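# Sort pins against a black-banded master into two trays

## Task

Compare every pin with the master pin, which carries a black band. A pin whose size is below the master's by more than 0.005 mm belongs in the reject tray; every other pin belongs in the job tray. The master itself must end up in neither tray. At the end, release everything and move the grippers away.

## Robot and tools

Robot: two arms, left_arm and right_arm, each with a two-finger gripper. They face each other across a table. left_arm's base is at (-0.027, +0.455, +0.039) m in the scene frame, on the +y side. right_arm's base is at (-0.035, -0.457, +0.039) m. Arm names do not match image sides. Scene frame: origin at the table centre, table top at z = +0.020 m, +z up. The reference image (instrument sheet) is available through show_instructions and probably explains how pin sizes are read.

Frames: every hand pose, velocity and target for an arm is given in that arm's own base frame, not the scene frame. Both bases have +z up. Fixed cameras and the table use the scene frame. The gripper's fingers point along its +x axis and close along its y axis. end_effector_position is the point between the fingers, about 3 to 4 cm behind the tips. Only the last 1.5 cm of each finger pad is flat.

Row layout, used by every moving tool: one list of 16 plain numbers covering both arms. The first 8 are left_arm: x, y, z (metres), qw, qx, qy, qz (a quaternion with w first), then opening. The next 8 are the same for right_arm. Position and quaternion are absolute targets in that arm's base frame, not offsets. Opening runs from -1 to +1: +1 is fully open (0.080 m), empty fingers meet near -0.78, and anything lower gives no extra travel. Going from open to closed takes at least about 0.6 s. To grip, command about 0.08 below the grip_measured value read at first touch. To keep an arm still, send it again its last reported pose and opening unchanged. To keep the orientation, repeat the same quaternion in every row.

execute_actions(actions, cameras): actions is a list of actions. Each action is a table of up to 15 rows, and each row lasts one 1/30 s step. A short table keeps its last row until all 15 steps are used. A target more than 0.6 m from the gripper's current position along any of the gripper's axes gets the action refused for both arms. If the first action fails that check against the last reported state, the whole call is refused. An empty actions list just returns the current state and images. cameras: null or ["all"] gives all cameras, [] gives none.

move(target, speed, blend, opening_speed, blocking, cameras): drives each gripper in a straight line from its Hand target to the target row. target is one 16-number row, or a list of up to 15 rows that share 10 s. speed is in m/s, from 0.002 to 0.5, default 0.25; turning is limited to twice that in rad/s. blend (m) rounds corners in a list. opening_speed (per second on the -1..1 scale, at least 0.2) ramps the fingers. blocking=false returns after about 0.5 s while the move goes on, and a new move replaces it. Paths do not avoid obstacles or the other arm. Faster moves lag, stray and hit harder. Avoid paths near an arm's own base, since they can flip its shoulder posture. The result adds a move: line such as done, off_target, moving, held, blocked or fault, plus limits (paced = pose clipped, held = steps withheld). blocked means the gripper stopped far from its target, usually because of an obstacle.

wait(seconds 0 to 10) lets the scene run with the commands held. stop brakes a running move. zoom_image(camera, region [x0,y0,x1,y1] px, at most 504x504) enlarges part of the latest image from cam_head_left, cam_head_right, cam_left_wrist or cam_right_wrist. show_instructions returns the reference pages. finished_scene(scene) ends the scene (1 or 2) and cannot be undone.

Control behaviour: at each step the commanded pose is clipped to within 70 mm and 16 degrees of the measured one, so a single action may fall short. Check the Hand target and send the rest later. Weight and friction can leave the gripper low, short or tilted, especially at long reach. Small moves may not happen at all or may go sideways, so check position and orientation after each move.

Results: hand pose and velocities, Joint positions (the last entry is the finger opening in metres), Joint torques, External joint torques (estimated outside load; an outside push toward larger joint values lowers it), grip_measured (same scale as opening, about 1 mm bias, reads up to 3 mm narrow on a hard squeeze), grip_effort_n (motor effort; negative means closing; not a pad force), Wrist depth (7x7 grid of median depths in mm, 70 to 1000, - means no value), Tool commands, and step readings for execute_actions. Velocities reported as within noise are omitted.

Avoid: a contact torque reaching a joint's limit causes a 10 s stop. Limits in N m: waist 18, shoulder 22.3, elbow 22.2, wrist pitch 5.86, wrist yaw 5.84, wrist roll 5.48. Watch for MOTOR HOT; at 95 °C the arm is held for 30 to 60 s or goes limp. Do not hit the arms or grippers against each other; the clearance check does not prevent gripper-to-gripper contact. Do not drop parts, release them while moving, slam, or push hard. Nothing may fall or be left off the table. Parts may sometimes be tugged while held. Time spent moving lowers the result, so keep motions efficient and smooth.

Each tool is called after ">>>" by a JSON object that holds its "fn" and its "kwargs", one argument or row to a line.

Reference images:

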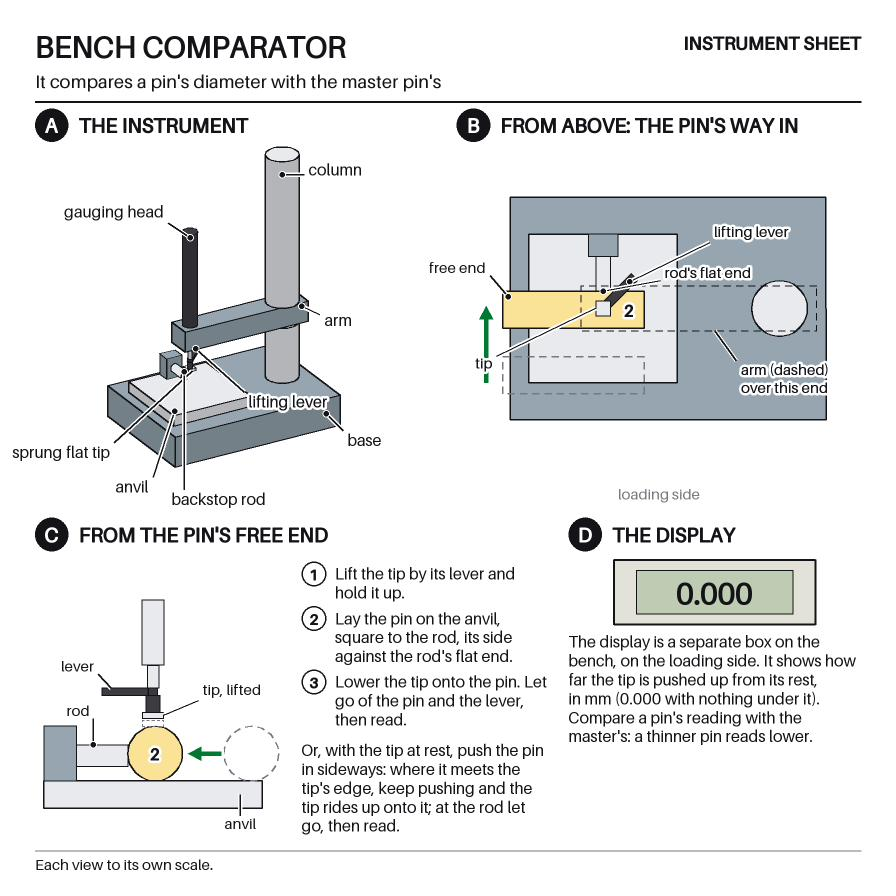

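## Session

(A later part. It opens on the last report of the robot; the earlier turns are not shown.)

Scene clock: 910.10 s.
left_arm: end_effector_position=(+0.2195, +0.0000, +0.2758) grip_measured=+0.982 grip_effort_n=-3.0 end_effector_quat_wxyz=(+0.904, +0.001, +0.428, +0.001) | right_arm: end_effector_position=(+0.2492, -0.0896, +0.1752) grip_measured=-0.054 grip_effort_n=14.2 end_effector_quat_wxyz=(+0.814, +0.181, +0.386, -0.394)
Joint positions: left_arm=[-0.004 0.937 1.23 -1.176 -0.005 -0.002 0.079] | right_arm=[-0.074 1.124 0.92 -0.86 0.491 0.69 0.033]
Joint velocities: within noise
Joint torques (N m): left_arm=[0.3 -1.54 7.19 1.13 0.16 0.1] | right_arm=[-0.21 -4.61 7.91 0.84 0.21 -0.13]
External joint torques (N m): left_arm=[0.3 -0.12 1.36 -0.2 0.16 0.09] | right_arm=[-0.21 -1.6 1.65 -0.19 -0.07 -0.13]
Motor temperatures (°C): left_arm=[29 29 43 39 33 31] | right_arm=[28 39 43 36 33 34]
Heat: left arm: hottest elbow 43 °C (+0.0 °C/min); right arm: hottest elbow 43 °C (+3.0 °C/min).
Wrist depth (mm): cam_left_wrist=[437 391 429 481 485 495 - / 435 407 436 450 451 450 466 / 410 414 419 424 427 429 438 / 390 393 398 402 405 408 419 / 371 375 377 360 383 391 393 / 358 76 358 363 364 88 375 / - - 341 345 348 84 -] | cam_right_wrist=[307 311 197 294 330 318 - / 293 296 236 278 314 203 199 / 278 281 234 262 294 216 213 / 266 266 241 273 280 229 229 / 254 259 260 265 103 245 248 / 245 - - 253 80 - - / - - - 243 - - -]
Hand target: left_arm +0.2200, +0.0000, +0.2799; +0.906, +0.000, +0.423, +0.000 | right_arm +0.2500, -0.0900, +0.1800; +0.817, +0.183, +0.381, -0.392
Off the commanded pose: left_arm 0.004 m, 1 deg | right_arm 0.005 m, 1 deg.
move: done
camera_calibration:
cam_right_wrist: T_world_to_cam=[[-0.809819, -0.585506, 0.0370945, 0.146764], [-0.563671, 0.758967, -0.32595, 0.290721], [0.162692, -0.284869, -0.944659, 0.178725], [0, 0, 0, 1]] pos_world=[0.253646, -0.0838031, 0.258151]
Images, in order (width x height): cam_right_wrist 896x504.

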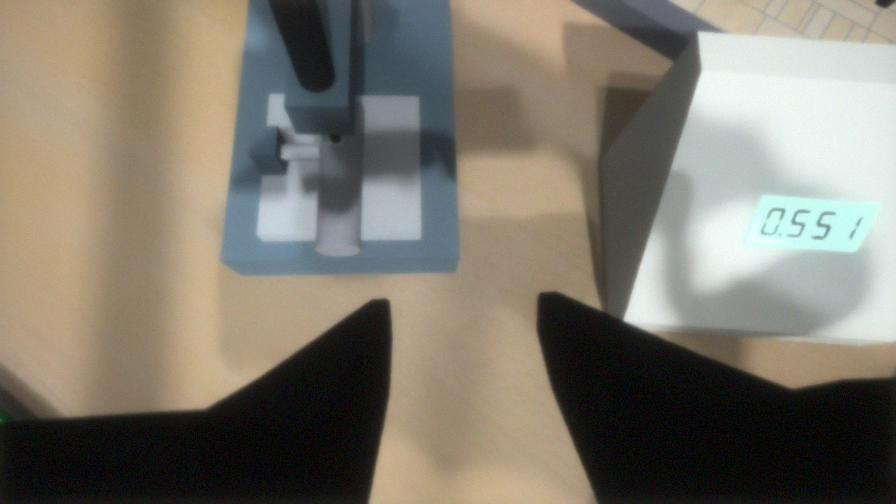

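>>> {"fn": "move", "kwargs": {
  "target": [
    [0.22,0,0.28,0.9063,0,0.4226,0,1,0.306,-0.084,0.107,0.8170,0.1829,0.3810,-0.3923,0.0],
    [0.22,0,0.28,0.9063,0,0.4226,0,1,0.3270,-0.1125,0.0615,0.8170,0.1829,0.3810,-0.3923,0.0],
    [0.22,0,0.28,0.9063,0,0.4226,0,1,0.3270,-0.1125,0.0615,0.8170,0.1829,0.3810,-0.3923,-0.5]
  ],
  "speed": [0.2,0.08,0.05],
  "cameras": []
}}

>>> {"fn": "move", "kwargs": {
  "target": [
    [0.22,0,0.28,0.9063,0,0.4226,0,1,0.301,-0.135,0.065,0.8170,0.1829,0.3810,-0.3923,-0.5],
    [0.22,0,0.28,0.9063,0,0.4226,0,1,0.298,-0.1285,0.13,0.8170,0.1829,0.3810,-0.3923,-0.5],
    [0.22,0,0.28,0.9063,0,0.4226,0,1,0.25,-0.09,0.18,0.8170,0.1829,0.3810,-0.3923,-0.5]
  ],
  "speed": [0.05,0.1,0.15],
  "cameras": ["cam_right_wrist"]
}}

>>> {"fn": "zoom_image", "kwargs": {
  "camera": "cam_right_wrist",
  "region": [720, 180, 880, 290]
}}

Scene clock: 917.37 s.
left_arm: end_effector_position=(+0.2195, +0.0000, +0.2758) grip_measured=+0.982 grip_effort_n=-2.6 end_effector_quat_wxyz=(+0.904, +0.001, +0.428, +0.001) | right_arm: end_effector_position=(+0.3288, -0.1121, +0.0662) grip_measured=-0.396 grip_effort_n=-83.5 end_effector_quat_wxyz=(+0.819, +0.185, +0.375, -0.392)
Joint positions: left_arm=[-0.004 0.937 1.23 -1.176 -0.005 -0.002 0.079] | right_arm=[-0.135 1.559 0.78 -0.231 0.459 0.631 0.017]
Joint velocities: within noise
Joint torques (N m): left_arm=[0.29 -1.55 7.18 1.13 0.16 0.1] | right_arm=[-0.21 -5.66 5.48 1.16 0.2 -0.13]
External joint torques (N m): left_arm=[0.29 -0.1 1.37 -0.18 0.17 0.09] | right_arm=[-0.24 -0.06 -0.22 0.04 -0.05 -0.13]
Motor temperatures (°C): left_arm=[29 29 43 39 33 31] | right_arm=[28 38 44 36 33 34]
Heat: left arm: hottest elbow 43 °C (+0.0 °C/min); right arm: hottest elbow 44 °C (+3.0 °C/min).
Wrist depth (mm): cam_left_wrist=[438 391 429 479 487 491 - / 433 408 440 449 450 451 467 / 412 414 419 425 426 428 436 / 389 392 398 402 404 407 419 / 370 375 379 360 384 388 394 / 358 76 358 362 365 88 374 / - - 342 344 349 84 -] | cam_right_wrist=[183 185 150 - 156 196 198 / 174 175 129 109 135 185 187 / 165 166 117 106 129 175 175 / 157 158 120 100 122 165 168 / 150 150 114 95 94 157 160 / - 146 - 146 86 - - / - - - 141 - - -]
Hand target: left_arm +0.2200, +0.0000, +0.2799; +0.906, +0.000, +0.423, +0.000 | right_arm +0.3270, -0.1125, +0.0617; +0.817, +0.183, +0.381, -0.392
Off the commanded pose: left_arm 0.004 m, 1 deg | right_arm 0.005 m, 1 deg.
move: done
No camera images: "cameras" was empty.

Scene clock: 919.87 s.
left_arm: end_effector_position=(+0.2195, +0.0000, +0.2758) grip_measured=+0.982 grip_effort_n=-3.0 end_effector_quat_wxyz=(+0.904, +0.001, +0.428, +0.001) | right_arm: end_effector_position=(+0.2476, -0.0894, +0.1698) grip_measured=-0.396 grip_effort_n=-83.5 end_effector_quat_wxyz=(+0.811, +0.179, +0.397, -0.392)
Joint positions: left_arm=[-0.004 0.937 1.23 -1.176 -0.005 -0.002 0.079] | right_arm=[-0.079 1.13 0.911 -0.863 0.48 0.682 0.017]
Joint velocities: within noise
Joint torques (N m): left_arm=[0.29 -1.54 7.18 1.13 0.15 0.1] | right_arm=[0.21 -5.44 8.77 1.01 0.61 0.14]
External joint torques (N m): left_arm=[0.29 -0.16 1.39 -0.19 0.16 0.09] | right_arm=[0.23 -2.35 2.46 -0.01 0.32 0.14]
Motor temperatures (°C): left_arm=[29 29 43 39 33 31] | right_arm=[28 39 44 36 33 34]
Heat: left arm: hottest elbow 43 °C (+0.0 °C/min); right arm: hottest elbow 44 °C (+3.0 °C/min).
Wrist depth (mm): cam_left_wrist=[439 391 430 481 488 493 - / 433 407 439 449 449 449 467 / 411 414 420 424 426 429 438 / 388 393 397 402 405 408 419 / 371 375 378 360 384 391 394 / 358 76 358 363 365 88 375 / - - 342 346 348 84 -] | cam_right_wrist=[291 296 183 281 320 201 192 / 279 281 227 112 303 199 196 / 266 269 234 106 286 213 210 / 255 257 245 100 272 227 227 / 245 249 254 94 238 257 247 / 237 242 - 244 86 - - / - - - 238 - - -]
Hand target: left_arm +0.2200, +0.0000, +0.2799; +0.906, +0.000, +0.423, +0.000 | right_arm +0.2498, -0.0900, +0.1799; +0.817, +0.183, +0.381, -0.392
Off the commanded pose: left_arm 0.004 m, 1 deg | right_arm 0.010 m, 2 deg.
move: off_target (right_arm)
camera_calibration:
cam_right_wrist: T_world_to_cam=[[-0.80557, -0.590435, 0.0494316, 0.142182], [-0.574626, 0.758206, -0.308106, 0.287514], [0.144437, -0.276606, -0.950067, 0.180083], [0, 0, 0, 1]] pos_world=[0.253739, -0.0842336, 0.252648]
Images, in order (width x height): cam_right_wrist 896x504.

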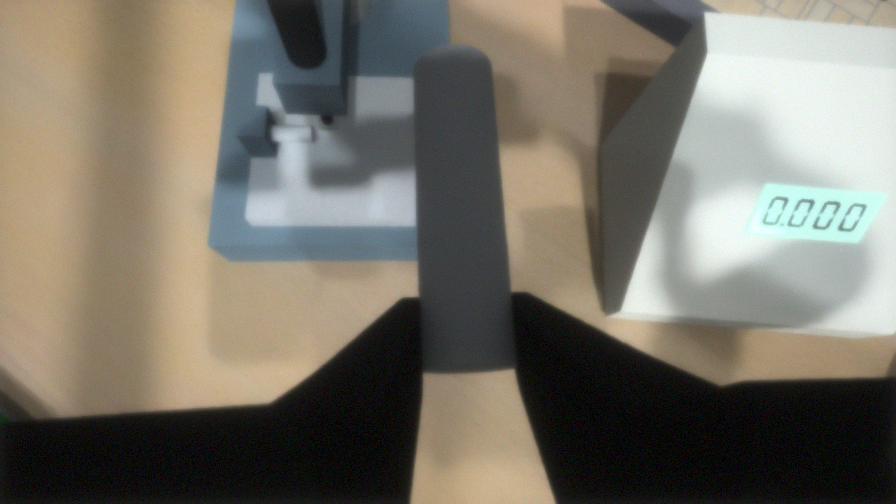

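Scaled by 3.150 from the camera's 896x504 image, which has a finer 1280x720 frame.

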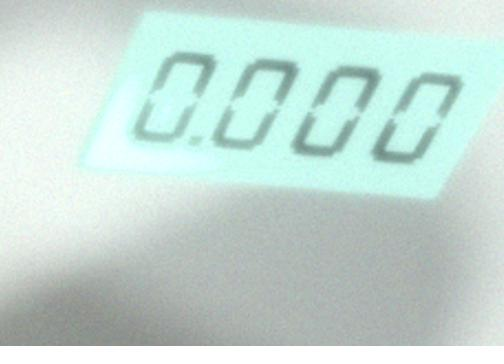

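>>> {"fn": "move", "kwargs": {
  "target": [
    [0.22,0,0.28,0.9063,0,0.4226,0,1,0.27,0.0,0.17,0.8652,0.0928,0.4030,-0.2780,-0.5],
    [0.22,0,0.28,0.9063,0,0.4226,0,1,0.34,0.20,0.19,0.9063,0,0.4226,0,-0.5]
  ],
  "speed": [0.15,0.15],
  "blend": [0.03,0],
  "cameras": ["cam_right_wrist","cam_head_left"]
}}

>>> {"fn": "zoom_image", "kwargs": {
  "camera": "cam_head_left",
  "region": [200, 230, 380, 370]
}}

Scene clock: 934.23 s.
left_arm: end_effector_position=(+0.2195, +0.0000, +0.2758) grip_measured=+0.982 grip_effort_n=-3.0 end_effector_quat_wxyz=(+0.904, +0.001, +0.428, +0.001) | right_arm: end_effector_position=(+0.3362, +0.1965, +0.1833) grip_measured=-0.396 grip_effort_n=-83.5 end_effector_quat_wxyz=(+0.902, -0.004, +0.431, -0.004)
Joint positions: left_arm=[-0.004 0.937 1.23 -1.176 -0.005 -0.002 0.079] | right_arm=[0.687 1.589 1.311 -0.74 0.419 0.566 0.017]
Joint velocities: within noise
Joint torques (N m): left_arm=[0.3 -1.55 7.19 1.13 0.16 0.1] | right_arm=[0.11 -7.51 8.97 1.33 0.32 -0.15]
External joint torques (N m): left_arm=[0.31 -0.16 1.36 -0.2 0.16 0.1] | right_arm=[0.06 -1 2.57 0.21 0.09 -0.15]
Motor temperatures (°C): left_arm=[29 29 43 39 33 31] | right_arm=[28 38 45 36 34 34]
Heat: left arm: hottest elbow 43 °C (+0.0 °C/min); right arm: hottest elbow 45 °C (+3.0 °C/min).
Wrist depth (mm): cam_left_wrist=[440 391 434 481 486 493 - / 433 406 438 450 449 449 466 / 411 416 421 424 427 429 438 / 389 394 396 400 405 407 419 / 371 376 378 360 385 392 392 / 357 76 358 363 365 88 375 / - - 341 345 347 84 -] | cam_right_wrist=[- 308 308 324 328 334 342 / 236 293 296 112 307 318 325 / 232 280 279 106 294 300 307 / - 267 268 100 281 286 294 / 973 257 257 94 104 273 281 / 944 249 - 238 86 - - / - - - 244 - - -]
Hand target: left_arm +0.2200, +0.0000, +0.2799; +0.906, +0.000, +0.423, +0.000 | right_arm +0.3399, +0.1998, +0.1899; +0.906, +0.000, +0.423, +0.000
Off the commanded pose: left_arm 0.004 m, 1 deg | right_arm 0.008 m, 1 deg.
move: done
camera_calibration:
cam_right_wrist: T_world_to_cam=[[-0.0512084, -0.997946, 0.0384858, 0.210191], [-0.947755, 0.036411, -0.316915, 0.394757], [0.314863, -0.0527038, -0.947673, 0.157468], [0, 0, 0, 1]] pos_world=[0.335316, 0.203685, 0.266243]
Images, in order (width x height): cam_head_left 504x504, cam_right_wrist 896x504.

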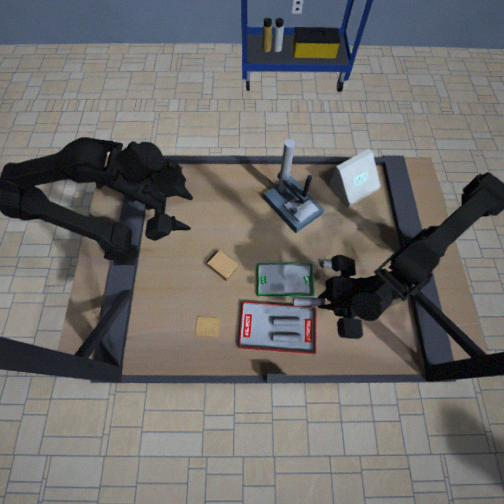

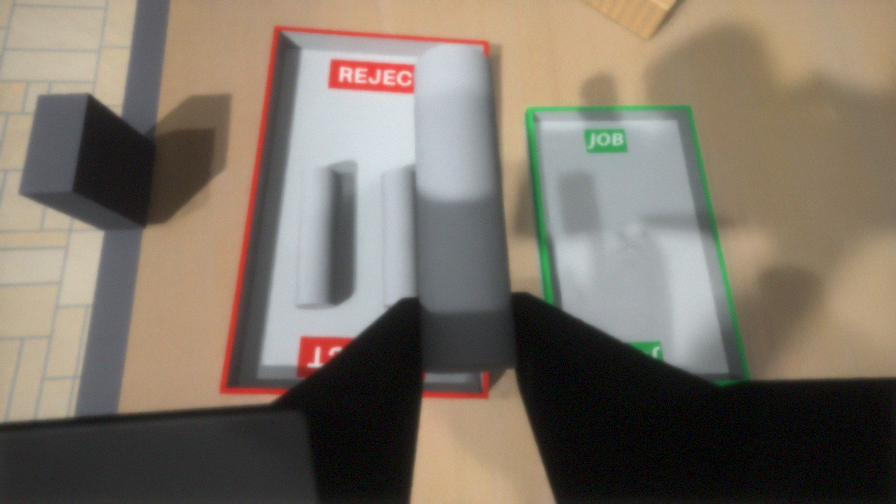

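Scaled by 2.800 from the camera's 504x504 image, which has a finer 720x720 frame.

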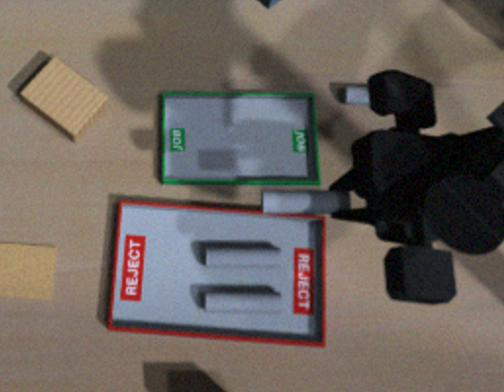

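>>> {"fn": "move", "kwargs": {
  "target": [
    [0.22,0,0.28,0.9063,0,0.4226,0,1,0.42,0.12,0.18,0.8373,-0.1617,0.3904,0.3468,-0.5],
    [0.22,0,0.28,0.9063,0,0.4226,0,1,0.508,0.185,0.13,0.6409,-0.2988,0.2988,0.6409,-0.5]
  ],
  "speed": [0.15,0.15],
  "blend": [0.03,0],
  "cameras": ["cam_right_wrist","cam_head_left"]
}}

Scene clock: 949.17 s.
left_arm: end_effector_position=(+0.2195, +0.0000, +0.2758) grip_measured=+0.982 grip_effort_n=-3.0 end_effector_quat_wxyz=(+0.904, +0.001, +0.428, +0.001) | right_arm: end_effector_position=(+0.5050, +0.1822, +0.1267) grip_measured=-0.396 grip_effort_n=-83.5 end_effector_quat_wxyz=(+0.684, -0.303, +0.277, +0.604)
Joint positions: left_arm=[-0.004 0.937 1.23 -1.176 -0.005 -0.002 0.079] | right_arm=[0.169 2.457 2.348 -1.166 -0.68 -1.239 0.017]
Joint velocities: within noise
Joint torques (N m): left_arm=[0.29 -1.54 7.18 1.13 0.16 0.1] | right_arm=[0.17 -13.18 8.26 0.88 -0.8 -0.13]
External joint torques (N m): left_arm=[0.29 -0.12 1.3 -0.23 0.17 0.09] | right_arm=[0.08 -1.57 2.43 0.19 -0.39 -0.13]
Motor temperatures (°C): left_arm=[29 29 43 39 33 31] | right_arm=[28 40 47 37 34 34]
Heat: left arm: hottest elbow 43 °C (+0.0 °C/min); right arm: hottest elbow 47 °C (+3.0 °C/min).
Wrist depth (mm): cam_left_wrist=[438 391 432 478 475 143 146 / 434 407 439 450 447 158 401 / 410 415 419 426 426 236 433 / 390 392 397 402 406 405 417 / 369 375 378 361 384 392 394 / 358 76 358 362 364 88 375 / - - 341 345 349 84 -] | cam_right_wrist=[- - 219 - 258 263 265 / 230 232 236 112 243 246 248 / 211 215 216 106 227 232 234 / 203 186 204 100 214 216 220 / 194 195 198 94 189 205 207 / 184 169 - 187 86 - - / - - - 181 - - -]
Hand target: left_arm +0.2200, +0.0000, +0.2799; +0.906, +0.000, +0.423, +0.000 | right_arm +0.5073, +0.1850, +0.1298; +0.685, -0.304, +0.267, +0.606
Off the commanded pose: left_arm 0.004 m, 1 deg | right_arm 0.005 m, 7 deg.
joint sent to its limit (right arm) — joint 3 (elbow), upper limit, where the elbow is as straight as it goes. The joint targets are off in orientation, not in position.
move: off_target (right_arm)
camera_calibration:
cam_right_wrist: T_world_to_cam=[[0.985126, -0.136217, 0.104743, -0.482007], [-0.089459, -0.927016, -0.364196, 0.285317], [0.146709, 0.349409, -0.925414, 0.0587795], [0, 0, 0, 1]] pos_world=[0.491738, 0.178297, 0.208794]
Images, in order (width x height): cam_head_left 504x504, cam_right_wrist 896x504.

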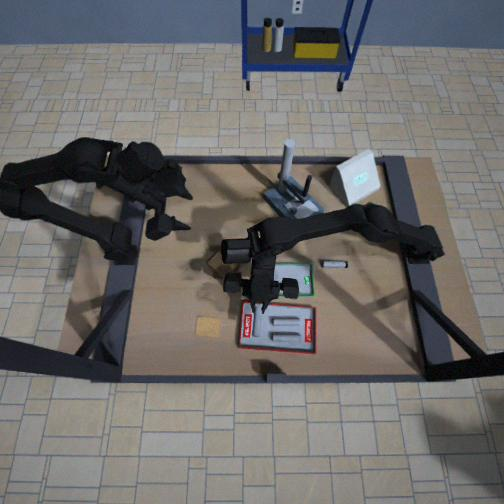

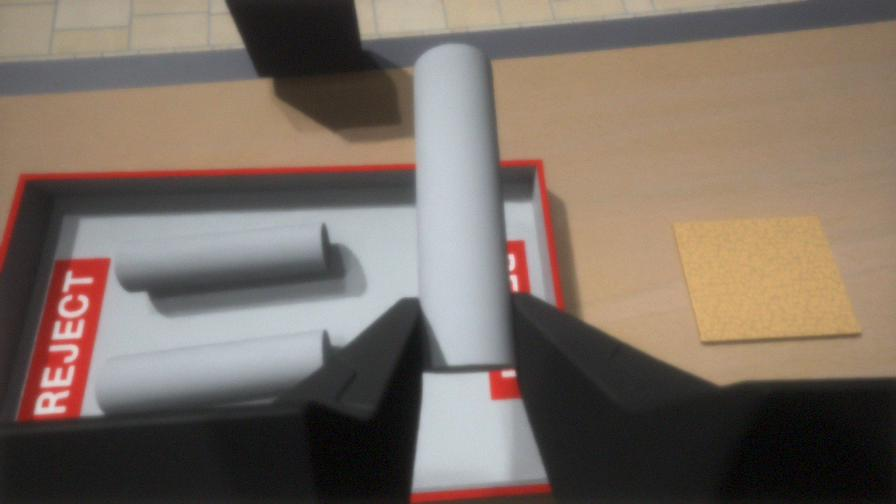

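>>> {"fn": "move", "kwargs": {
  "target": [
    [0.22,0,0.28,0.9063,0,0.4226,0,1,0.50,0.184,0.095,0.719,-0.2573,0.3353,0.5517,-0.5]
  ],
  "speed": [0.08],
  "cameras": ["cam_right_wrist"]
}}

Scene clock: 965.80 s.
left_arm: end_effector_position=(+0.2195, +0.0000, +0.2758) grip_measured=+0.982 grip_effort_n=-2.6 end_effector_quat_wxyz=(+0.904, +0.001, +0.428, +0.001) | right_arm: end_effector_position=(+0.4999, +0.1821, +0.0798) grip_measured=-0.396 grip_effort_n=-83.5 end_effector_quat_wxyz=(+0.713, -0.253, +0.348, +0.553)
Joint positions: left_arm=[-0.004 0.937 1.23 -1.176 -0.005 -0.002 0.079] | right_arm=[0.186 2.396 2.07 -0.927 -0.612 -1.012 0.017]
Joint velocities: within noise
Joint torques (N m): left_arm=[0.29 -1.54 7.18 1.13 0.16 0.1] | right_arm=[0.2 -17.25 6.21 0.94 -0.53 0.12]
External joint torques (N m): left_arm=[0.28 -0.1 1.32 -0.21 0.17 0.1] | right_arm=[0.28 -5.79 0.24 0.18 -0.16 0.12]
Motor temperatures (°C): left_arm=[29 29 43 39 33 31] | right_arm=[28 52 45 36 34 34]
Heat: left arm: hottest elbow 43 °C (+0.0 °C/min); right arm: hottest shoulder 52 °C (+13.0 °C/min). Heating fast: the right arm's shoulder motor: a push or a pull is the cause, and it goes on while you think. Ease it with your next call, before anything else.
Wrist depth (mm): cam_left_wrist=[438 393 432 481 236 175 - / 434 407 439 451 446 186 454 / 412 415 419 423 420 290 439 / 388 393 398 401 403 406 417 / 370 376 378 359 384 390 394 / 357 76 358 363 365 88 375 / - - 342 344 348 84 -] | cam_right_wrist=[194 191 189 187 182 179 176 / 184 182 173 112 172 171 165 / 169 169 168 106 163 164 159 / 144 145 159 100 156 156 154 / 157 156 138 95 143 149 148 / 153 131 - 144 86 - - / - - - 140 - - -]
Hand target: left_arm +0.2200, +0.0000, +0.2799; +0.906, +0.000, +0.423, +0.000 | right_arm +0.4999, +0.1840, +0.0948; +0.719, -0.257, +0.335, +0.552
Off the commanded pose: left_arm 0.004 m, 1 deg | right_arm 0.015 m, 2 deg.
MOTOR HOT: joint 2 (shoulder) of the right arm reports 52 °C; the controller stops that arm at 95 °C. To cool a motor, set the load down, stop pushing, or move to a pose that needs little force.
move: off_target (right_arm)
camera_calibration:
cam_right_wrist: T_world_to_cam=[[0.952122, -0.305696, 0.00365432, -0.416668], [-0.28895, -0.90374, -0.315851, 0.359415], [0.0998568, 0.299672, -0.948802, 0.0505066], [0, 0, 0, 1]] pos_world=[0.495528, 0.182309, 0.162965]
Images, in order (width x height): cam_right_wrist 896x504.

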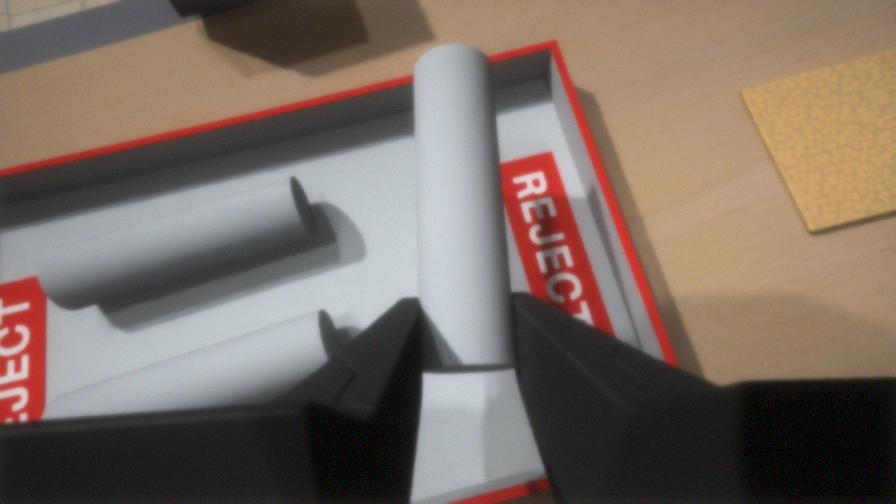

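>>> {"fn": "move", "kwargs": {
  "target": [
    [0.22,0,0.28,0.9063,0,0.4226,0,1,0.50,0.184,0.068,0.719,-0.2573,0.3353,0.5517,-0.5]
  ],
  "speed": [0.05],
  "cameras": ["cam_right_wrist"]
}}

Scene clock: 970.37 s.
left_arm: end_effector_position=(+0.2195, +0.0000, +0.2758) grip_measured=+0.982 grip_effort_n=-2.6 end_effector_quat_wxyz=(+0.904, +0.001, +0.428, +0.001) | right_arm: end_effector_position=(+0.4999, +0.1821, +0.0605) grip_measured=-0.396 grip_effort_n=-83.5 end_effector_quat_wxyz=(+0.716, -0.256, +0.343, +0.552)
Joint positions: left_arm=[-0.004 0.937 1.23 -1.176 -0.005 -0.002 0.079] | right_arm=[0.186 2.395 1.988 -0.831 -0.612 -1.012 0.017]
Joint velocities: within noise
Joint torques (N m): left_arm=[0.29 -1.54 7.19 1.13 0.16 0.1] | right_arm=[0.2 -15.37 6.17 0.98 -0.54 0.12]
External joint torques (N m): left_arm=[0.28 -0.12 1.35 -0.2 0.17 0.09] | right_arm=[0.21 -3.84 0.17 0.19 -0.17 0.12]
Motor temperatures (°C): left_arm=[29 29 43 39 33 31] | right_arm=[28 55 45 36 34 34]
Heat: left arm: hottest elbow 43 °C (+0.0 °C/min); right arm: hottest shoulder 55 °C (+16.2 °C/min). Heating fast: the right arm's shoulder motor: a push or a pull is the cause, and it goes on while you think. Ease it with your next call, before anything else.
Wrist depth (mm): cam_left_wrist=[439 391 432 479 244 206 - / 433 408 439 450 439 202 462 / 410 415 421 423 419 389 437 / 390 395 397 401 403 406 419 / 369 375 377 361 384 390 392 / 358 76 359 364 364 88 375 / - - 343 344 349 84 -] | cam_right_wrist=[169 167 165 149 157 159 157 / 160 147 152 113 150 151 147 / 150 126 146 106 143 145 141 / 125 139 140 101 137 138 137 / 138 135 121 95 104 131 131 / - 112 - 125 86 - - / - - - 122 - - -]
Hand target: left_arm +0.2200, +0.0000, +0.2799; +0.906, +0.000, +0.423, +0.000 | right_arm +0.5000, +0.1840, +0.0679; +0.719, -0.257, +0.335, +0.552
Off the commanded pose: left_arm 0.004 m, 1 deg | right_arm 0.008 m, 1 deg.
MOTOR HOT: still on. Joint 2 (shoulder) of the right arm reports 55 °C.
move: done
camera_calibration:
cam_right_wrist: T_world_to_cam=[[0.951848, -0.306119, 0.0166629, -0.417169], [-0.284716, -0.902837, -0.322215, 0.351341], [0.11368, 0.301955, -0.94652, 0.0246555], [0, 0, 0, 1]] pos_world=[0.494311, 0.182056, 0.143495]
Images, in order (width x height): cam_right_wrist 896x504.

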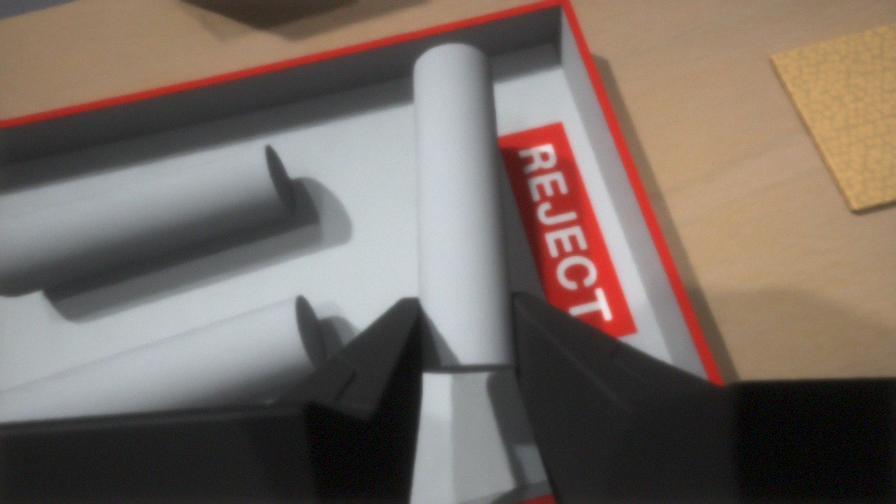

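>>> {"fn": "move", "kwargs": {
  "target": [
    [0.22,0,0.28,0.9063,0,0.4226,0,1,0.502,0.185,0.049,0.719,-0.2573,0.3353,0.5517,-0.5]
  ],
  "speed": [0.05],
  "cameras": ["cam_right_wrist"]
}}

Scene clock: 975.70 s.
left_arm: end_effector_position=(+0.2195, +0.0000, +0.2758) grip_measured=+0.982 grip_effort_n=-3.0 end_effector_quat_wxyz=(+0.904, +0.001, +0.428, +0.001) | right_arm: end_effector_position=(+0.5027, +0.1832, +0.0523) grip_measured=-0.396 grip_effort_n=-83.5 end_effector_quat_wxyz=(+0.720, -0.261, +0.334, +0.550)
Joint positions: left_arm=[-0.004 0.937 1.23 -1.176 -0.005 -0.002 0.079] | right_arm=[0.187 2.399 1.957 -0.773 -0.612 -1.01 0.017]
Joint velocities: within noise
Joint torques (N m): left_arm=[0.29 -1.55 7.19 1.13 0.16 0.1] | right_arm=[0.21 -12.82 6.22 0.99 -0.53 0.13]
External joint torques (N m): left_arm=[0.28 -0.2 1.4 -0.2 0.17 0.1] | right_arm=[0.13 -1.44 0.34 0.2 -0.16 0.13]
Motor temperatures (°C): left_arm=[29 29 43 39 33 31] | right_arm=[28 59 45 36 34 34]
Heat: left arm: hottest elbow 43 °C (+0.0 °C/min); right arm: hottest shoulder 59 °C (+21.1 °C/min). Heating fast: the right arm's shoulder motor: a push or a pull is the cause, and it goes on while you think. Ease it with your next call, before anything else.
Wrist depth (mm): cam_left_wrist=[438 392 430 478 232 225 - / 433 407 437 451 250 209 466 / 411 412 420 423 418 395 438 / 389 393 396 402 399 405 419 / 370 376 379 360 385 390 393 / 359 76 359 363 364 88 375 / - - 342 345 346 84 -] | cam_right_wrist=[157 156 143 142 149 152 148 / 139 142 143 113 142 144 141 / 117 117 137 106 134 137 135 / 121 130 130 101 129 131 130 / 126 126 124 95 122 123 124 / - 103 - 118 86 - - / - - - - 81 - -]
Hand target: left_arm +0.2200, +0.0000, +0.2799; +0.906, +0.000, +0.423, +0.000 | right_arm +0.5020, +0.1851, +0.0491; +0.719, -0.257, +0.335, +0.552
Off the commanded pose: left_arm 0.004 m, 1 deg | right_arm 0.004 m, 0 deg.
MOTOR HOT: still on. Joint 2 (shoulder) of the right arm reports 59 °C.
move: done
camera_calibration:
cam_right_wrist: T_world_to_cam=[[0.951256, -0.306375, 0.0352941, -0.420048], [-0.278037, -0.901482, -0.331701, 0.347427], [0.133442, 0.305719, -0.942724, 0.00548484], [0, 0, 0, 1]] pos_world=[0.495439, 0.18283, 0.135238]
Images, in order (width x height): cam_right_wrist 896x504.

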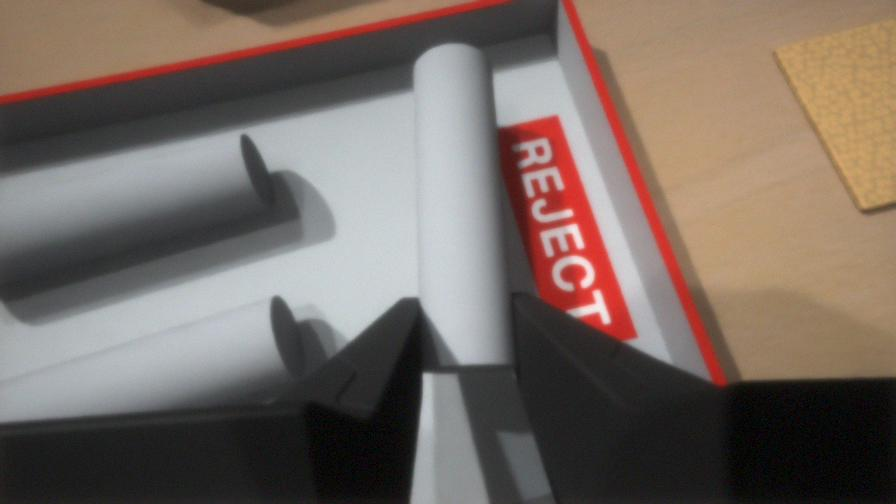

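>>> {"fn": "move", "kwargs": {
  "target": [
    [0.22,0,0.28,0.9063,0,0.4226,0,1,0.502,0.185,0.0395,0.719,-0.2573,0.3353,0.5517,-0.5]
  ],
  "speed": [0.04],
  "cameras": ["cam_right_wrist"]
}}

Scene clock: 979.33 s.
left_arm: end_effector_position=(+0.2195, +0.0000, +0.2758) grip_measured=+0.982 grip_effort_n=-3.0 end_effector_quat_wxyz=(+0.904, +0.001, +0.428, +0.001) | right_arm: end_effector_position=(+0.5031, +0.1833, +0.0435) grip_measured=-0.396 grip_effort_n=-83.5 end_effector_quat_wxyz=(+0.720, -0.261, +0.333, +0.549)
Joint positions: left_arm=[-0.004 0.937 1.23 -1.176 -0.005 -0.002 0.079] | right_arm=[0.187 2.409 1.937 -0.743 -0.612 -1.01 0.017]
Joint velocities: within noise
Joint torques (N m): left_arm=[0.3 -1.54 7.18 1.13 0.16 0.1] | right_arm=[0.19 -12.72 6.07 0.99 -0.54 0.13]
External joint torques (N m): left_arm=[0.31 -0.14 1.38 -0.18 0.16 0.1] | right_arm=[0.17 -1.2 0.14 0.18 -0.16 0.12]
Motor temperatures (°C): left_arm=[29 29 43 39 33 31] | right_arm=[28 60 45 36 34 34]
Heat: left arm: hottest elbow 43 °C (+0.0 °C/min); right arm: hottest shoulder 60 °C (+21.2 °C/min). Heating fast: the right arm's shoulder motor: a push or a pull is the cause, and it goes on while you think. Ease it with your next call, before anything else.
Wrist depth (mm): cam_left_wrist=[439 391 434 479 231 233 - / 434 407 439 451 250 216 465 / 412 413 420 425 419 403 438 / 389 392 398 402 399 405 419 / 371 376 378 359 385 391 392 / 357 76 358 362 364 88 374 / - - 340 345 347 84 -] | cam_right_wrist=[148 146 133 138 140 142 139 / 133 134 135 112 132 135 133 / 107 115 128 106 126 127 127 / 122 122 122 101 120 122 122 / 118 118 110 95 114 114 117 / - - - 109 86 - - / - - - 106 88 - -]
Hand target: left_arm +0.2200, +0.0000, +0.2799; +0.906, +0.000, +0.423, +0.000 | right_arm +0.5020, +0.1850, +0.0394; +0.719, -0.257, +0.335, +0.552
Off the commanded pose: left_arm 0.004 m, 1 deg | right_arm 0.005 m, 1 deg.
MOTOR HOT: still on. Joint 2 (shoulder) of the right arm reports 60 °C.
move: done
camera_calibration:
cam_right_wrist: T_world_to_cam=[[0.951189, -0.306388, 0.0369679, -0.420121], [-0.277415, -0.901364, -0.332541, 0.344383], [0.135208, 0.306054, -0.942364, -0.00385478], [0, 0, 0, 1]] pos_world=[0.495673, 0.182874, 0.12642]
Images, in order (width x height): cam_right_wrist 896x504.

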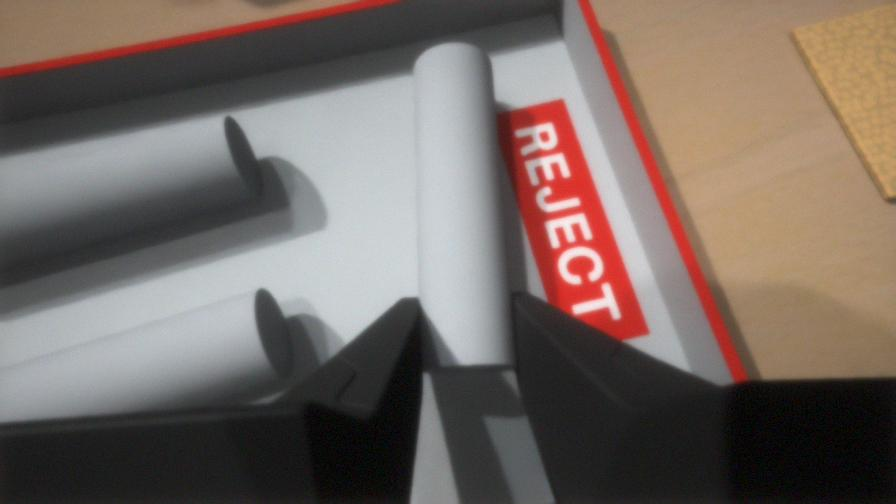

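>>> {"fn": "move", "kwargs": {
  "target": [
    [0.22,0,0.28,0.9063,0,0.4226,0,1,0.502,0.185,0.034,0.719,-0.2573,0.3353,0.5517,-0.5]
  ],
  "speed": [0.03],
  "cameras": ["cam_right_wrist"]
}}

Scene clock: 982.03 s.
left_arm: end_effector_position=(+0.2195, +0.0000, +0.2758) grip_measured=+0.982 grip_effort_n=-3.0 end_effector_quat_wxyz=(+0.904, +0.001, +0.428, +0.001) | right_arm: end_effector_position=(+0.5039, +0.1835, +0.0417) grip_measured=-0.396 grip_effort_n=-83.5 end_effector_quat_wxyz=(+0.722, -0.262, +0.330, +0.549)
Joint positions: left_arm=[-0.004 0.937 1.23 -1.176 -0.005 -0.002 0.079] | right_arm=[0.187 2.409 1.928 -0.725 -0.612 -1.01 0.017]
Joint velocities: within noise
Joint torques (N m): left_arm=[0.29 -1.53 7.18 1.13 0.15 0.1] | right_arm=[0.2 -12.09 5.83 1 -0.51 0.13]
External joint torques (N m): left_arm=[0.27 -0.1 1.38 -0.19 0.16 0.1] | right_arm=[0.21 -0.57 -0.09 0.19 -0.14 0.12]
Motor temperatures (°C): left_arm=[29 29 43 39 33 31] | right_arm=[28 59 45 36 34 34]
Heat: left arm: hottest elbow 43 °C (+0.0 °C/min); right arm: hottest shoulder 59 °C (+20.3 °C/min). Fold the right arm in close to its base, or ease its load, before you think long.
Wrist depth (mm): cam_left_wrist=[438 392 434 479 233 296 - / 435 408 438 451 251 217 468 / 412 413 420 425 418 400 438 / 390 393 398 402 399 403 419 / 371 376 378 360 384 391 394 / 357 76 357 362 365 88 375 / - - 342 345 348 84 -] | cam_right_wrist=[146 132 134 135 139 142 139 / 131 132 133 111 131 135 133 / - 113 126 106 125 128 127 / 120 121 121 100 120 121 122 / 117 116 111 94 113 113 116 / - - - 108 86 - - / - - - 105 88 - -]
Hand target: left_arm +0.2200, +0.0000, +0.2799; +0.906, +0.000, +0.423, +0.000 | right_arm +0.5019, +0.1849, +0.0341; +0.719, -0.257, +0.335, +0.552
Off the commanded pose: left_arm 0.004 m, 1 deg | right_arm 0.008 m, 1 deg.
MOTOR HOT: still on. Joint 2 (shoulder) of the right arm reports 59 °C.
move: done
camera_calibration:
cam_right_wrist: T_world_to_cam=[[0.950976, -0.306217, 0.043321, -0.420938], [-0.274709, -0.900729, -0.336486, 0.342906], [0.142058, 0.308089, -0.940692, -0.00966818], [0, 0, 0, 1]] pos_world=[0.495875, 0.182946, 0.124524]
Images, in order (width x height): cam_right_wrist 896x504.

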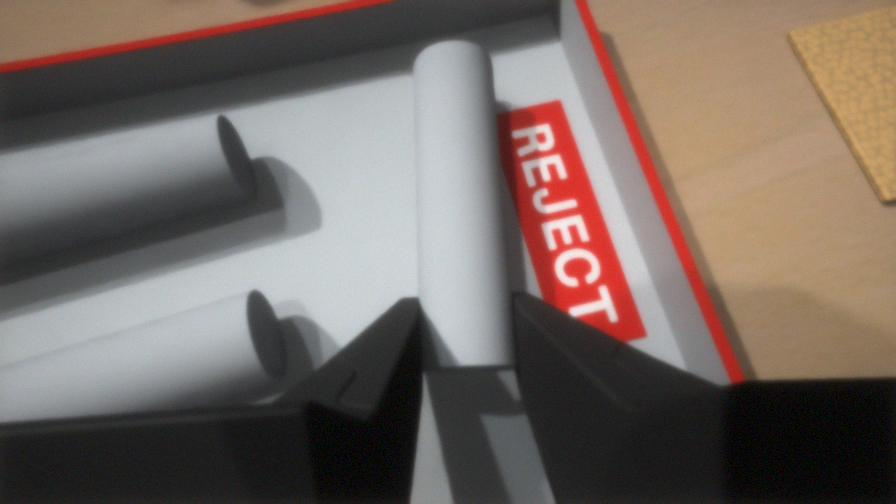

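>>> {"fn": "move", "kwargs": {
  "target": [
    [0.22,0,0.28,0.9063,0,0.4226,0,1,0.5025,0.185,0.037,0.719,-0.2573,0.3353,0.5517,-0.2]
  ],
  "speed": [0.03],
  "opening_speed": 0.5,
  "cameras": ["cam_right_wrist"]
}}

Scene clock: 985.30 s.
left_arm: end_effector_position=(+0.2195, +0.0000, +0.2758) grip_measured=+0.982 grip_effort_n=-2.6 end_effector_quat_wxyz=(+0.904, +0.001, +0.428, +0.001) | right_arm: end_effector_position=(+0.5030, +0.1836, +0.0413) grip_measured=-0.204 grip_effort_n=14.2 end_effector_quat_wxyz=(+0.721, -0.261, +0.332, +0.550)
Joint positions: left_arm=[-0.004 0.937 1.23 -1.176 -0.005 -0.002 0.079] | right_arm=[0.188 2.409 1.928 -0.73 -0.613 -1.01 0.026]
Joint velocities: within noise
Joint torques (N m): left_arm=[0.29 -1.54 7.18 1.13 0.16 0.1] | right_arm=[0.16 -12.22 6.87 0.62 -0.5 0.12]
External joint torques (N m): left_arm=[0.29 -0.12 1.3 -0.23 0.16 0.09] | right_arm=[0.15 -0.56 0.87 -0.21 -0.12 0.12]
Motor temperatures (°C): left_arm=[29 29 43 39 33 31] | right_arm=[28 58 44 36 34 34]
Heat: left arm: hottest elbow 43 °C (+0.0 °C/min); right arm: hottest shoulder 58 °C (+20.2 °C/min). Fold the right arm in close to its base, or ease its load, before you think long.
Wrist depth (mm): cam_left_wrist=[438 391 432 479 235 296 - / 434 407 438 451 251 218 470 / 413 413 421 424 419 405 438 / 390 392 399 401 400 407 418 / 371 375 378 359 384 390 393 / 358 76 358 362 365 88 375 / - - 342 345 348 84 -] | cam_right_wrist=[146 131 134 137 139 142 139 / 131 133 133 112 131 135 132 / - 114 127 107 125 127 127 / 120 121 121 101 119 121 121 / 117 117 107 96 94 111 116 / - - - 108 87 - - / - - - 105 104 - -]
Hand target: left_arm +0.2200, +0.0000, +0.2799; +0.906, +0.000, +0.423, +0.000 | right_arm +0.5025, +0.1849, +0.0370; +0.719, -0.257, +0.335, +0.552
Off the commanded pose: left_arm 0.004 m, 1 deg | right_arm 0.005 m, 1 deg.
MOTOR HOT: still on. Joint 2 (shoulder) of the right arm reports 58 °C.
move: done
camera_calibration:
cam_right_wrist: T_world_to_cam=[[0.951336, -0.305702, 0.038799, -0.420056], [-0.275901, -0.901064, -0.334609, 0.343146], [0.137251, 0.307621, -0.941558, -0.00738414], [0, 0, 0, 1]] pos_world=[0.495302, 0.183056, 0.124165]
Images, in order (width x height): cam_right_wrist 896x504.

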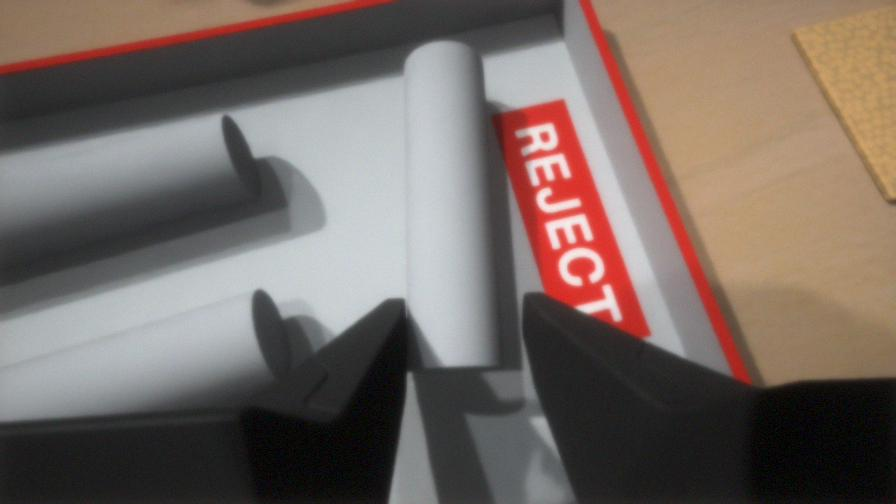

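>>> {"fn": "move", "kwargs": {
  "target": [
    [0.22,0,0.28,0.9063,0,0.4226,0,1,0.495,0.162,0.068,0.719,-0.2573,0.3353,0.5517,-0.15],
    [0.22,0,0.28,0.9063,0,0.4226,0,1,0.44,0.13,0.16,0.8373,-0.1617,0.3904,0.3468,-0.15],
    [0.22,0,0.28,0.9063,0,0.4226,0,1,0.30,0.08,0.20,0.9063,0,0.4226,0,-0.15]
  ],
  "speed": [0.06,0.2,0.25],
  "blend": [0.01,0.04,0],
  "cameras": ["cam_right_wrist","cam_head_left","cam_head_right"]
}}

>>> {"fn": "zoom_image", "kwargs": {
  "camera": "cam_head_left",
  "region": [200, 230, 380, 370]
}}

Scene clock: 994.27 s.
left_arm: end_effector_position=(+0.2195, +0.0000, +0.2758) grip_measured=+0.982 grip_effort_n=-2.6 end_effector_quat_wxyz=(+0.904, +0.001, +0.428, +0.001) | right_arm: end_effector_position=(+0.3023, +0.0805, +0.2005) grip_measured=-0.154 grip_effort_n=14.2 end_effector_quat_wxyz=(+0.906, -0.001, +0.423, +0.001)
Joint positions: left_arm=[-0.004 0.937 1.23 -1.176 -0.005 -0.002 0.079] | right_arm=[0.372 1.213 1.046 -0.741 0.234 0.289 0.028]
Joint velocities: within noise
Joint torques (N m): left_arm=[0.28 -1.53 7.18 1.13 0.16 0.09] | right_arm=[0.2 -5.98 6.24 1.02 0.24 0.12]
External joint torques (N m): left_arm=[0.28 -0.13 1.38 -0.18 0.16 0.09] | right_arm=[0.2 -2.08 -0.26 -0.23 0.12 0.11]
Motor temperatures (°C): left_arm=[29 29 43 39 33 31] | right_arm=[28 57 44 36 34 34]
Heat: left arm: hottest elbow 43 °C (+0.0 °C/min); right arm: hottest shoulder 57 °C (+19.2 °C/min). Fold the right arm in close to its base, or ease its load, before you think long.
Wrist depth (mm): cam_left_wrist=[439 392 431 481 486 493 - / 435 407 439 450 449 449 465 / 411 413 421 426 426 427 438 / 391 393 397 401 405 407 419 / 370 375 379 359 385 390 392 / 357 76 359 362 365 88 374 / - - 342 345 348 84 -] | cam_right_wrist=[337 336 345 348 355 359 362 / 320 317 326 326 337 341 343 / 305 291 310 314 321 323 295 / 289 287 297 299 304 304 266 / 277 280 281 286 97 293 261 / 270 - - 275 82 - - / - - - 264 - - -]
Hand target: left_arm +0.2200, +0.0000, +0.2799; +0.906, +0.000, +0.423, +0.000 | right_arm +0.3000, +0.0800, +0.2000; +0.906, +0.000, +0.423, +0.000
Off the commanded pose: left_arm 0.004 m, 1 deg | right_arm 0.002 m, 0 deg.
MOTOR HOT: still on. Joint 2 (shoulder) of the right arm reports 57 °C.
move: done
camera_calibration:
cam_right_wrist: T_world_to_cam=[[-0.0460299, -0.998569, 0.0272224, 0.0927727], [-0.94232, 0.0343605, -0.332945, 0.373958], [0.331533, -0.0409777, -0.942553, 0.171264], [0, 0, 0, 1]] pos_world=[0.299879, 0.0868085, 0.283408]
Images, in order (width x height): cam_head_left 504x504, cam_head_right 504x504, cam_right_wrist 896x504.

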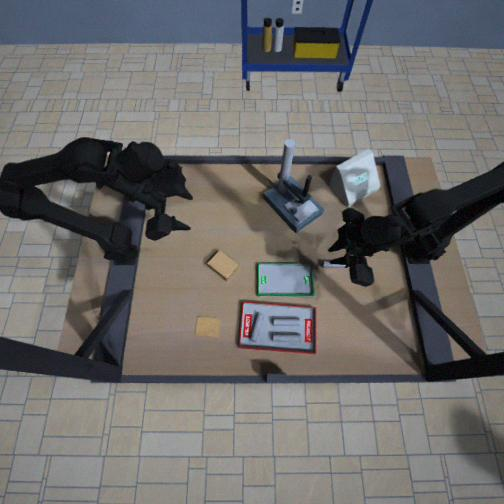

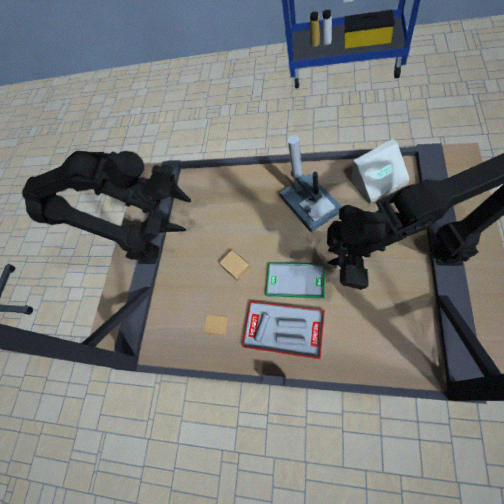

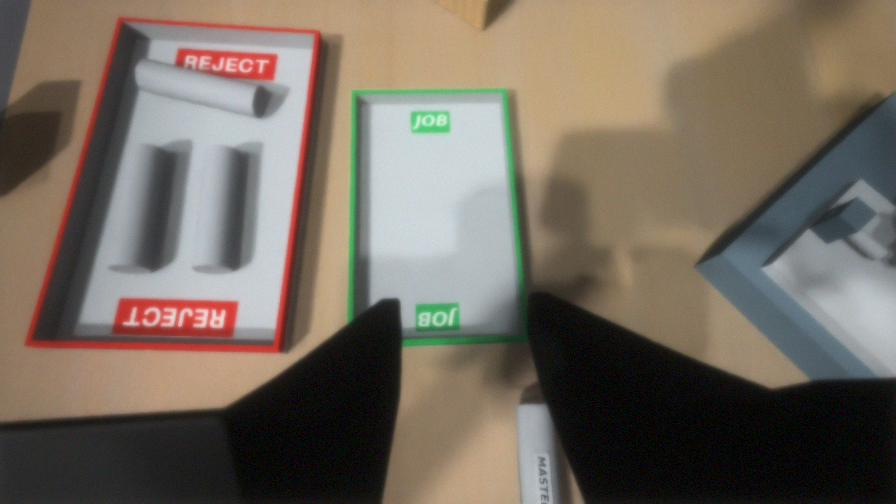

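Scaled by 2.800 from the camera's 504x504 image, which has a finer 720x720 frame.

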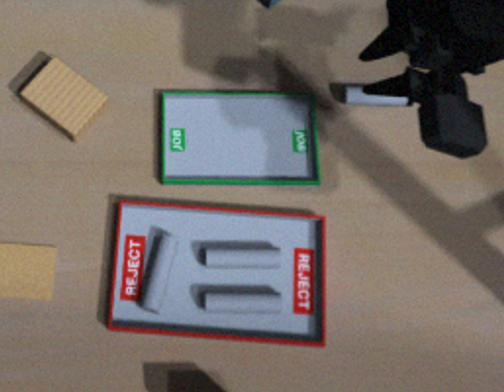

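>>> {"fn": "zoom_image", "kwargs": {
  "camera": "cam_right_wrist",
  "region": [480, 370, 620, 504]
}}

>>> {"fn": "move", "kwargs": {
  "target": [
    [0.22,0,0.28,0.9063,0,0.4226,0,1,0.2,0.05,0.24,0.9063,0,0.4226,0,-0.15]
  ],
  "cameras": ["cam_right_wrist"]
}}

>>> {"fn": "zoom_image", "kwargs": {
  "camera": "cam_right_wrist",
  "region": [350, 100, 650, 400]
}}

>>> {"fn": "zoom_image", "kwargs": {
  "camera": "cam_right_wrist",
  "region": [50, 0, 350, 250]
}}

Scaled by 3.600 from the camera's 896x504 image, which has a finer 1280x720 frame.

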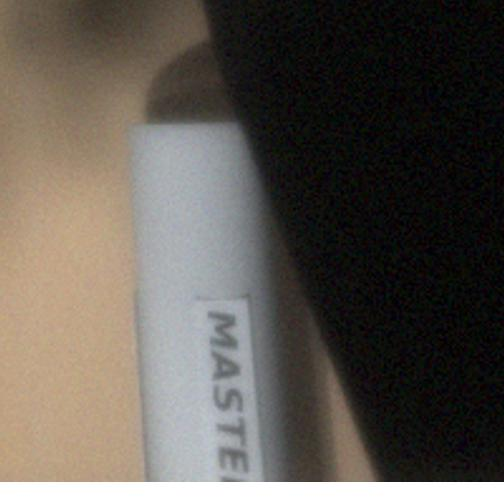

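Scene clock: 1005.80 s.
left_arm: end_effector_position=(+0.2195, +0.0000, +0.2758) grip_measured=+0.982 grip_effort_n=-2.6 end_effector_quat_wxyz=(+0.904, +0.001, +0.428, +0.001) | right_arm: end_effector_position=(+0.2002, +0.0500, +0.2355) grip_measured=-0.154 grip_effort_n=14.2 end_effector_quat_wxyz=(+0.903, -0.003, +0.429, +0.000)
Joint positions: left_arm=[-0.004 0.937 1.23 -1.176 -0.005 -0.002 0.079] | right_arm=[0.448 0.855 1.04 -1.122 0.281 0.351 0.028]
Joint velocities: within noise
Joint torques (N m): left_arm=[0.3 -1.54 7.18 1.13 0.15 0.1] | right_arm=[0.21 -2.2 7.69 0.99 0.29 0.14]
External joint torques (N m): left_arm=[0.3 -0.09 1.35 -0.19 0.16 0.09] | right_arm=[0.21 -1.15 1.72 -0.22 0.14 0.13]
Motor temperatures (°C): left_arm=[29 29 43 39 33 31] | right_arm=[28 52 43 35 34 34]
Heat: left arm: hottest elbow 43 °C (+0.0 °C/min); right arm: hottest shoulder 52 °C (+13.0 °C/min). Fold the right arm in close to its base, or ease its load, before you think long.
Wrist depth (mm): cam_left_wrist=[438 392 431 481 487 494 - / 436 407 441 451 448 448 468 / 410 413 421 425 424 429 438 / 390 393 397 402 405 406 417 / 369 375 378 360 384 390 393 / 358 76 358 360 365 88 375 / - - 342 345 348 84 -] | cam_right_wrist=[378 380 387 395 403 405 374 / 360 352 369 375 383 341 350 / 343 348 349 358 361 330 365 / 332 334 339 342 345 345 354 / 316 320 326 323 97 336 339 / 306 - - 312 82 - - / - - - 299 - - -]
Hand target: left_arm +0.2200, +0.0000, +0.2799; +0.906, +0.000, +0.423, +0.000 | right_arm +0.2000, +0.0499, +0.2400; +0.906, +0.000, +0.423, +0.000
Off the commanded pose: left_arm 0.004 m, 1 deg | right_arm 0.004 m, 1 deg.
MOTOR HOT: still on. Joint 2 (shoulder) of the right arm reports 52 °C.
move: done
camera_calibration:
cam_right_wrist: T_world_to_cam=[[-0.0459131, -0.998374, 0.0337739, 0.0550351], [-0.946418, 0.0326549, -0.321288, 0.288701], [0.319663, -0.0467156, -0.946379, 0.240487], [0, 0, 0, 1]] pos_world=[0.198884, 0.0567526, 0.318489]
Images, in order (width x height): cam_right_wrist 896x504.

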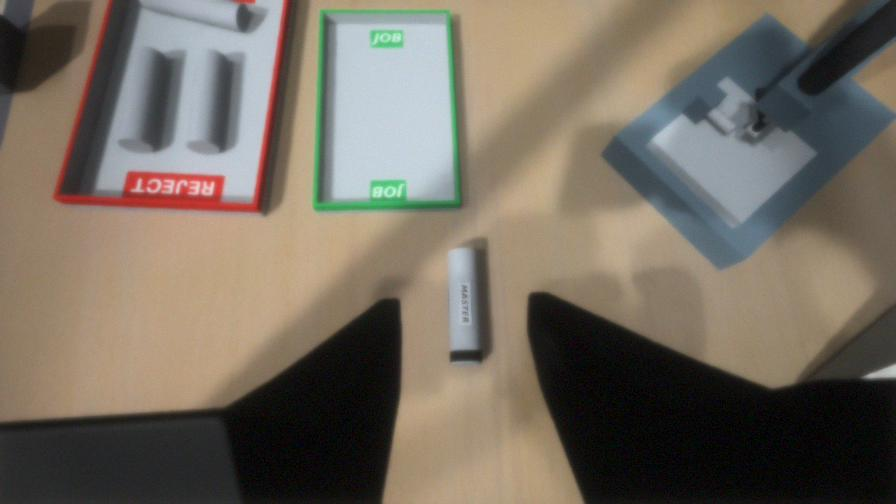

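Scaled by 1.680 from the camera's 896x504 image, which has a finer 1280x720 frame.

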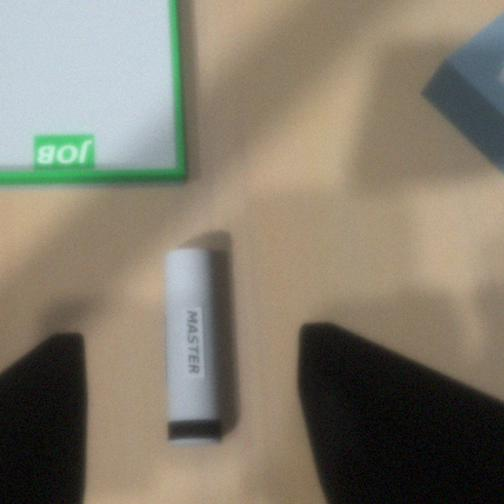

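Scaled by 1.680 from the camera's 896x504 image, which has a finer 1280x720 frame.

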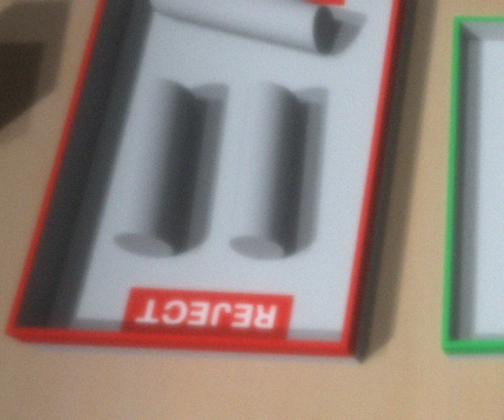

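>>> {"fn": "finished_scene", "kwargs": {
  "scene": 2
}}

The scene is finished: the task was done.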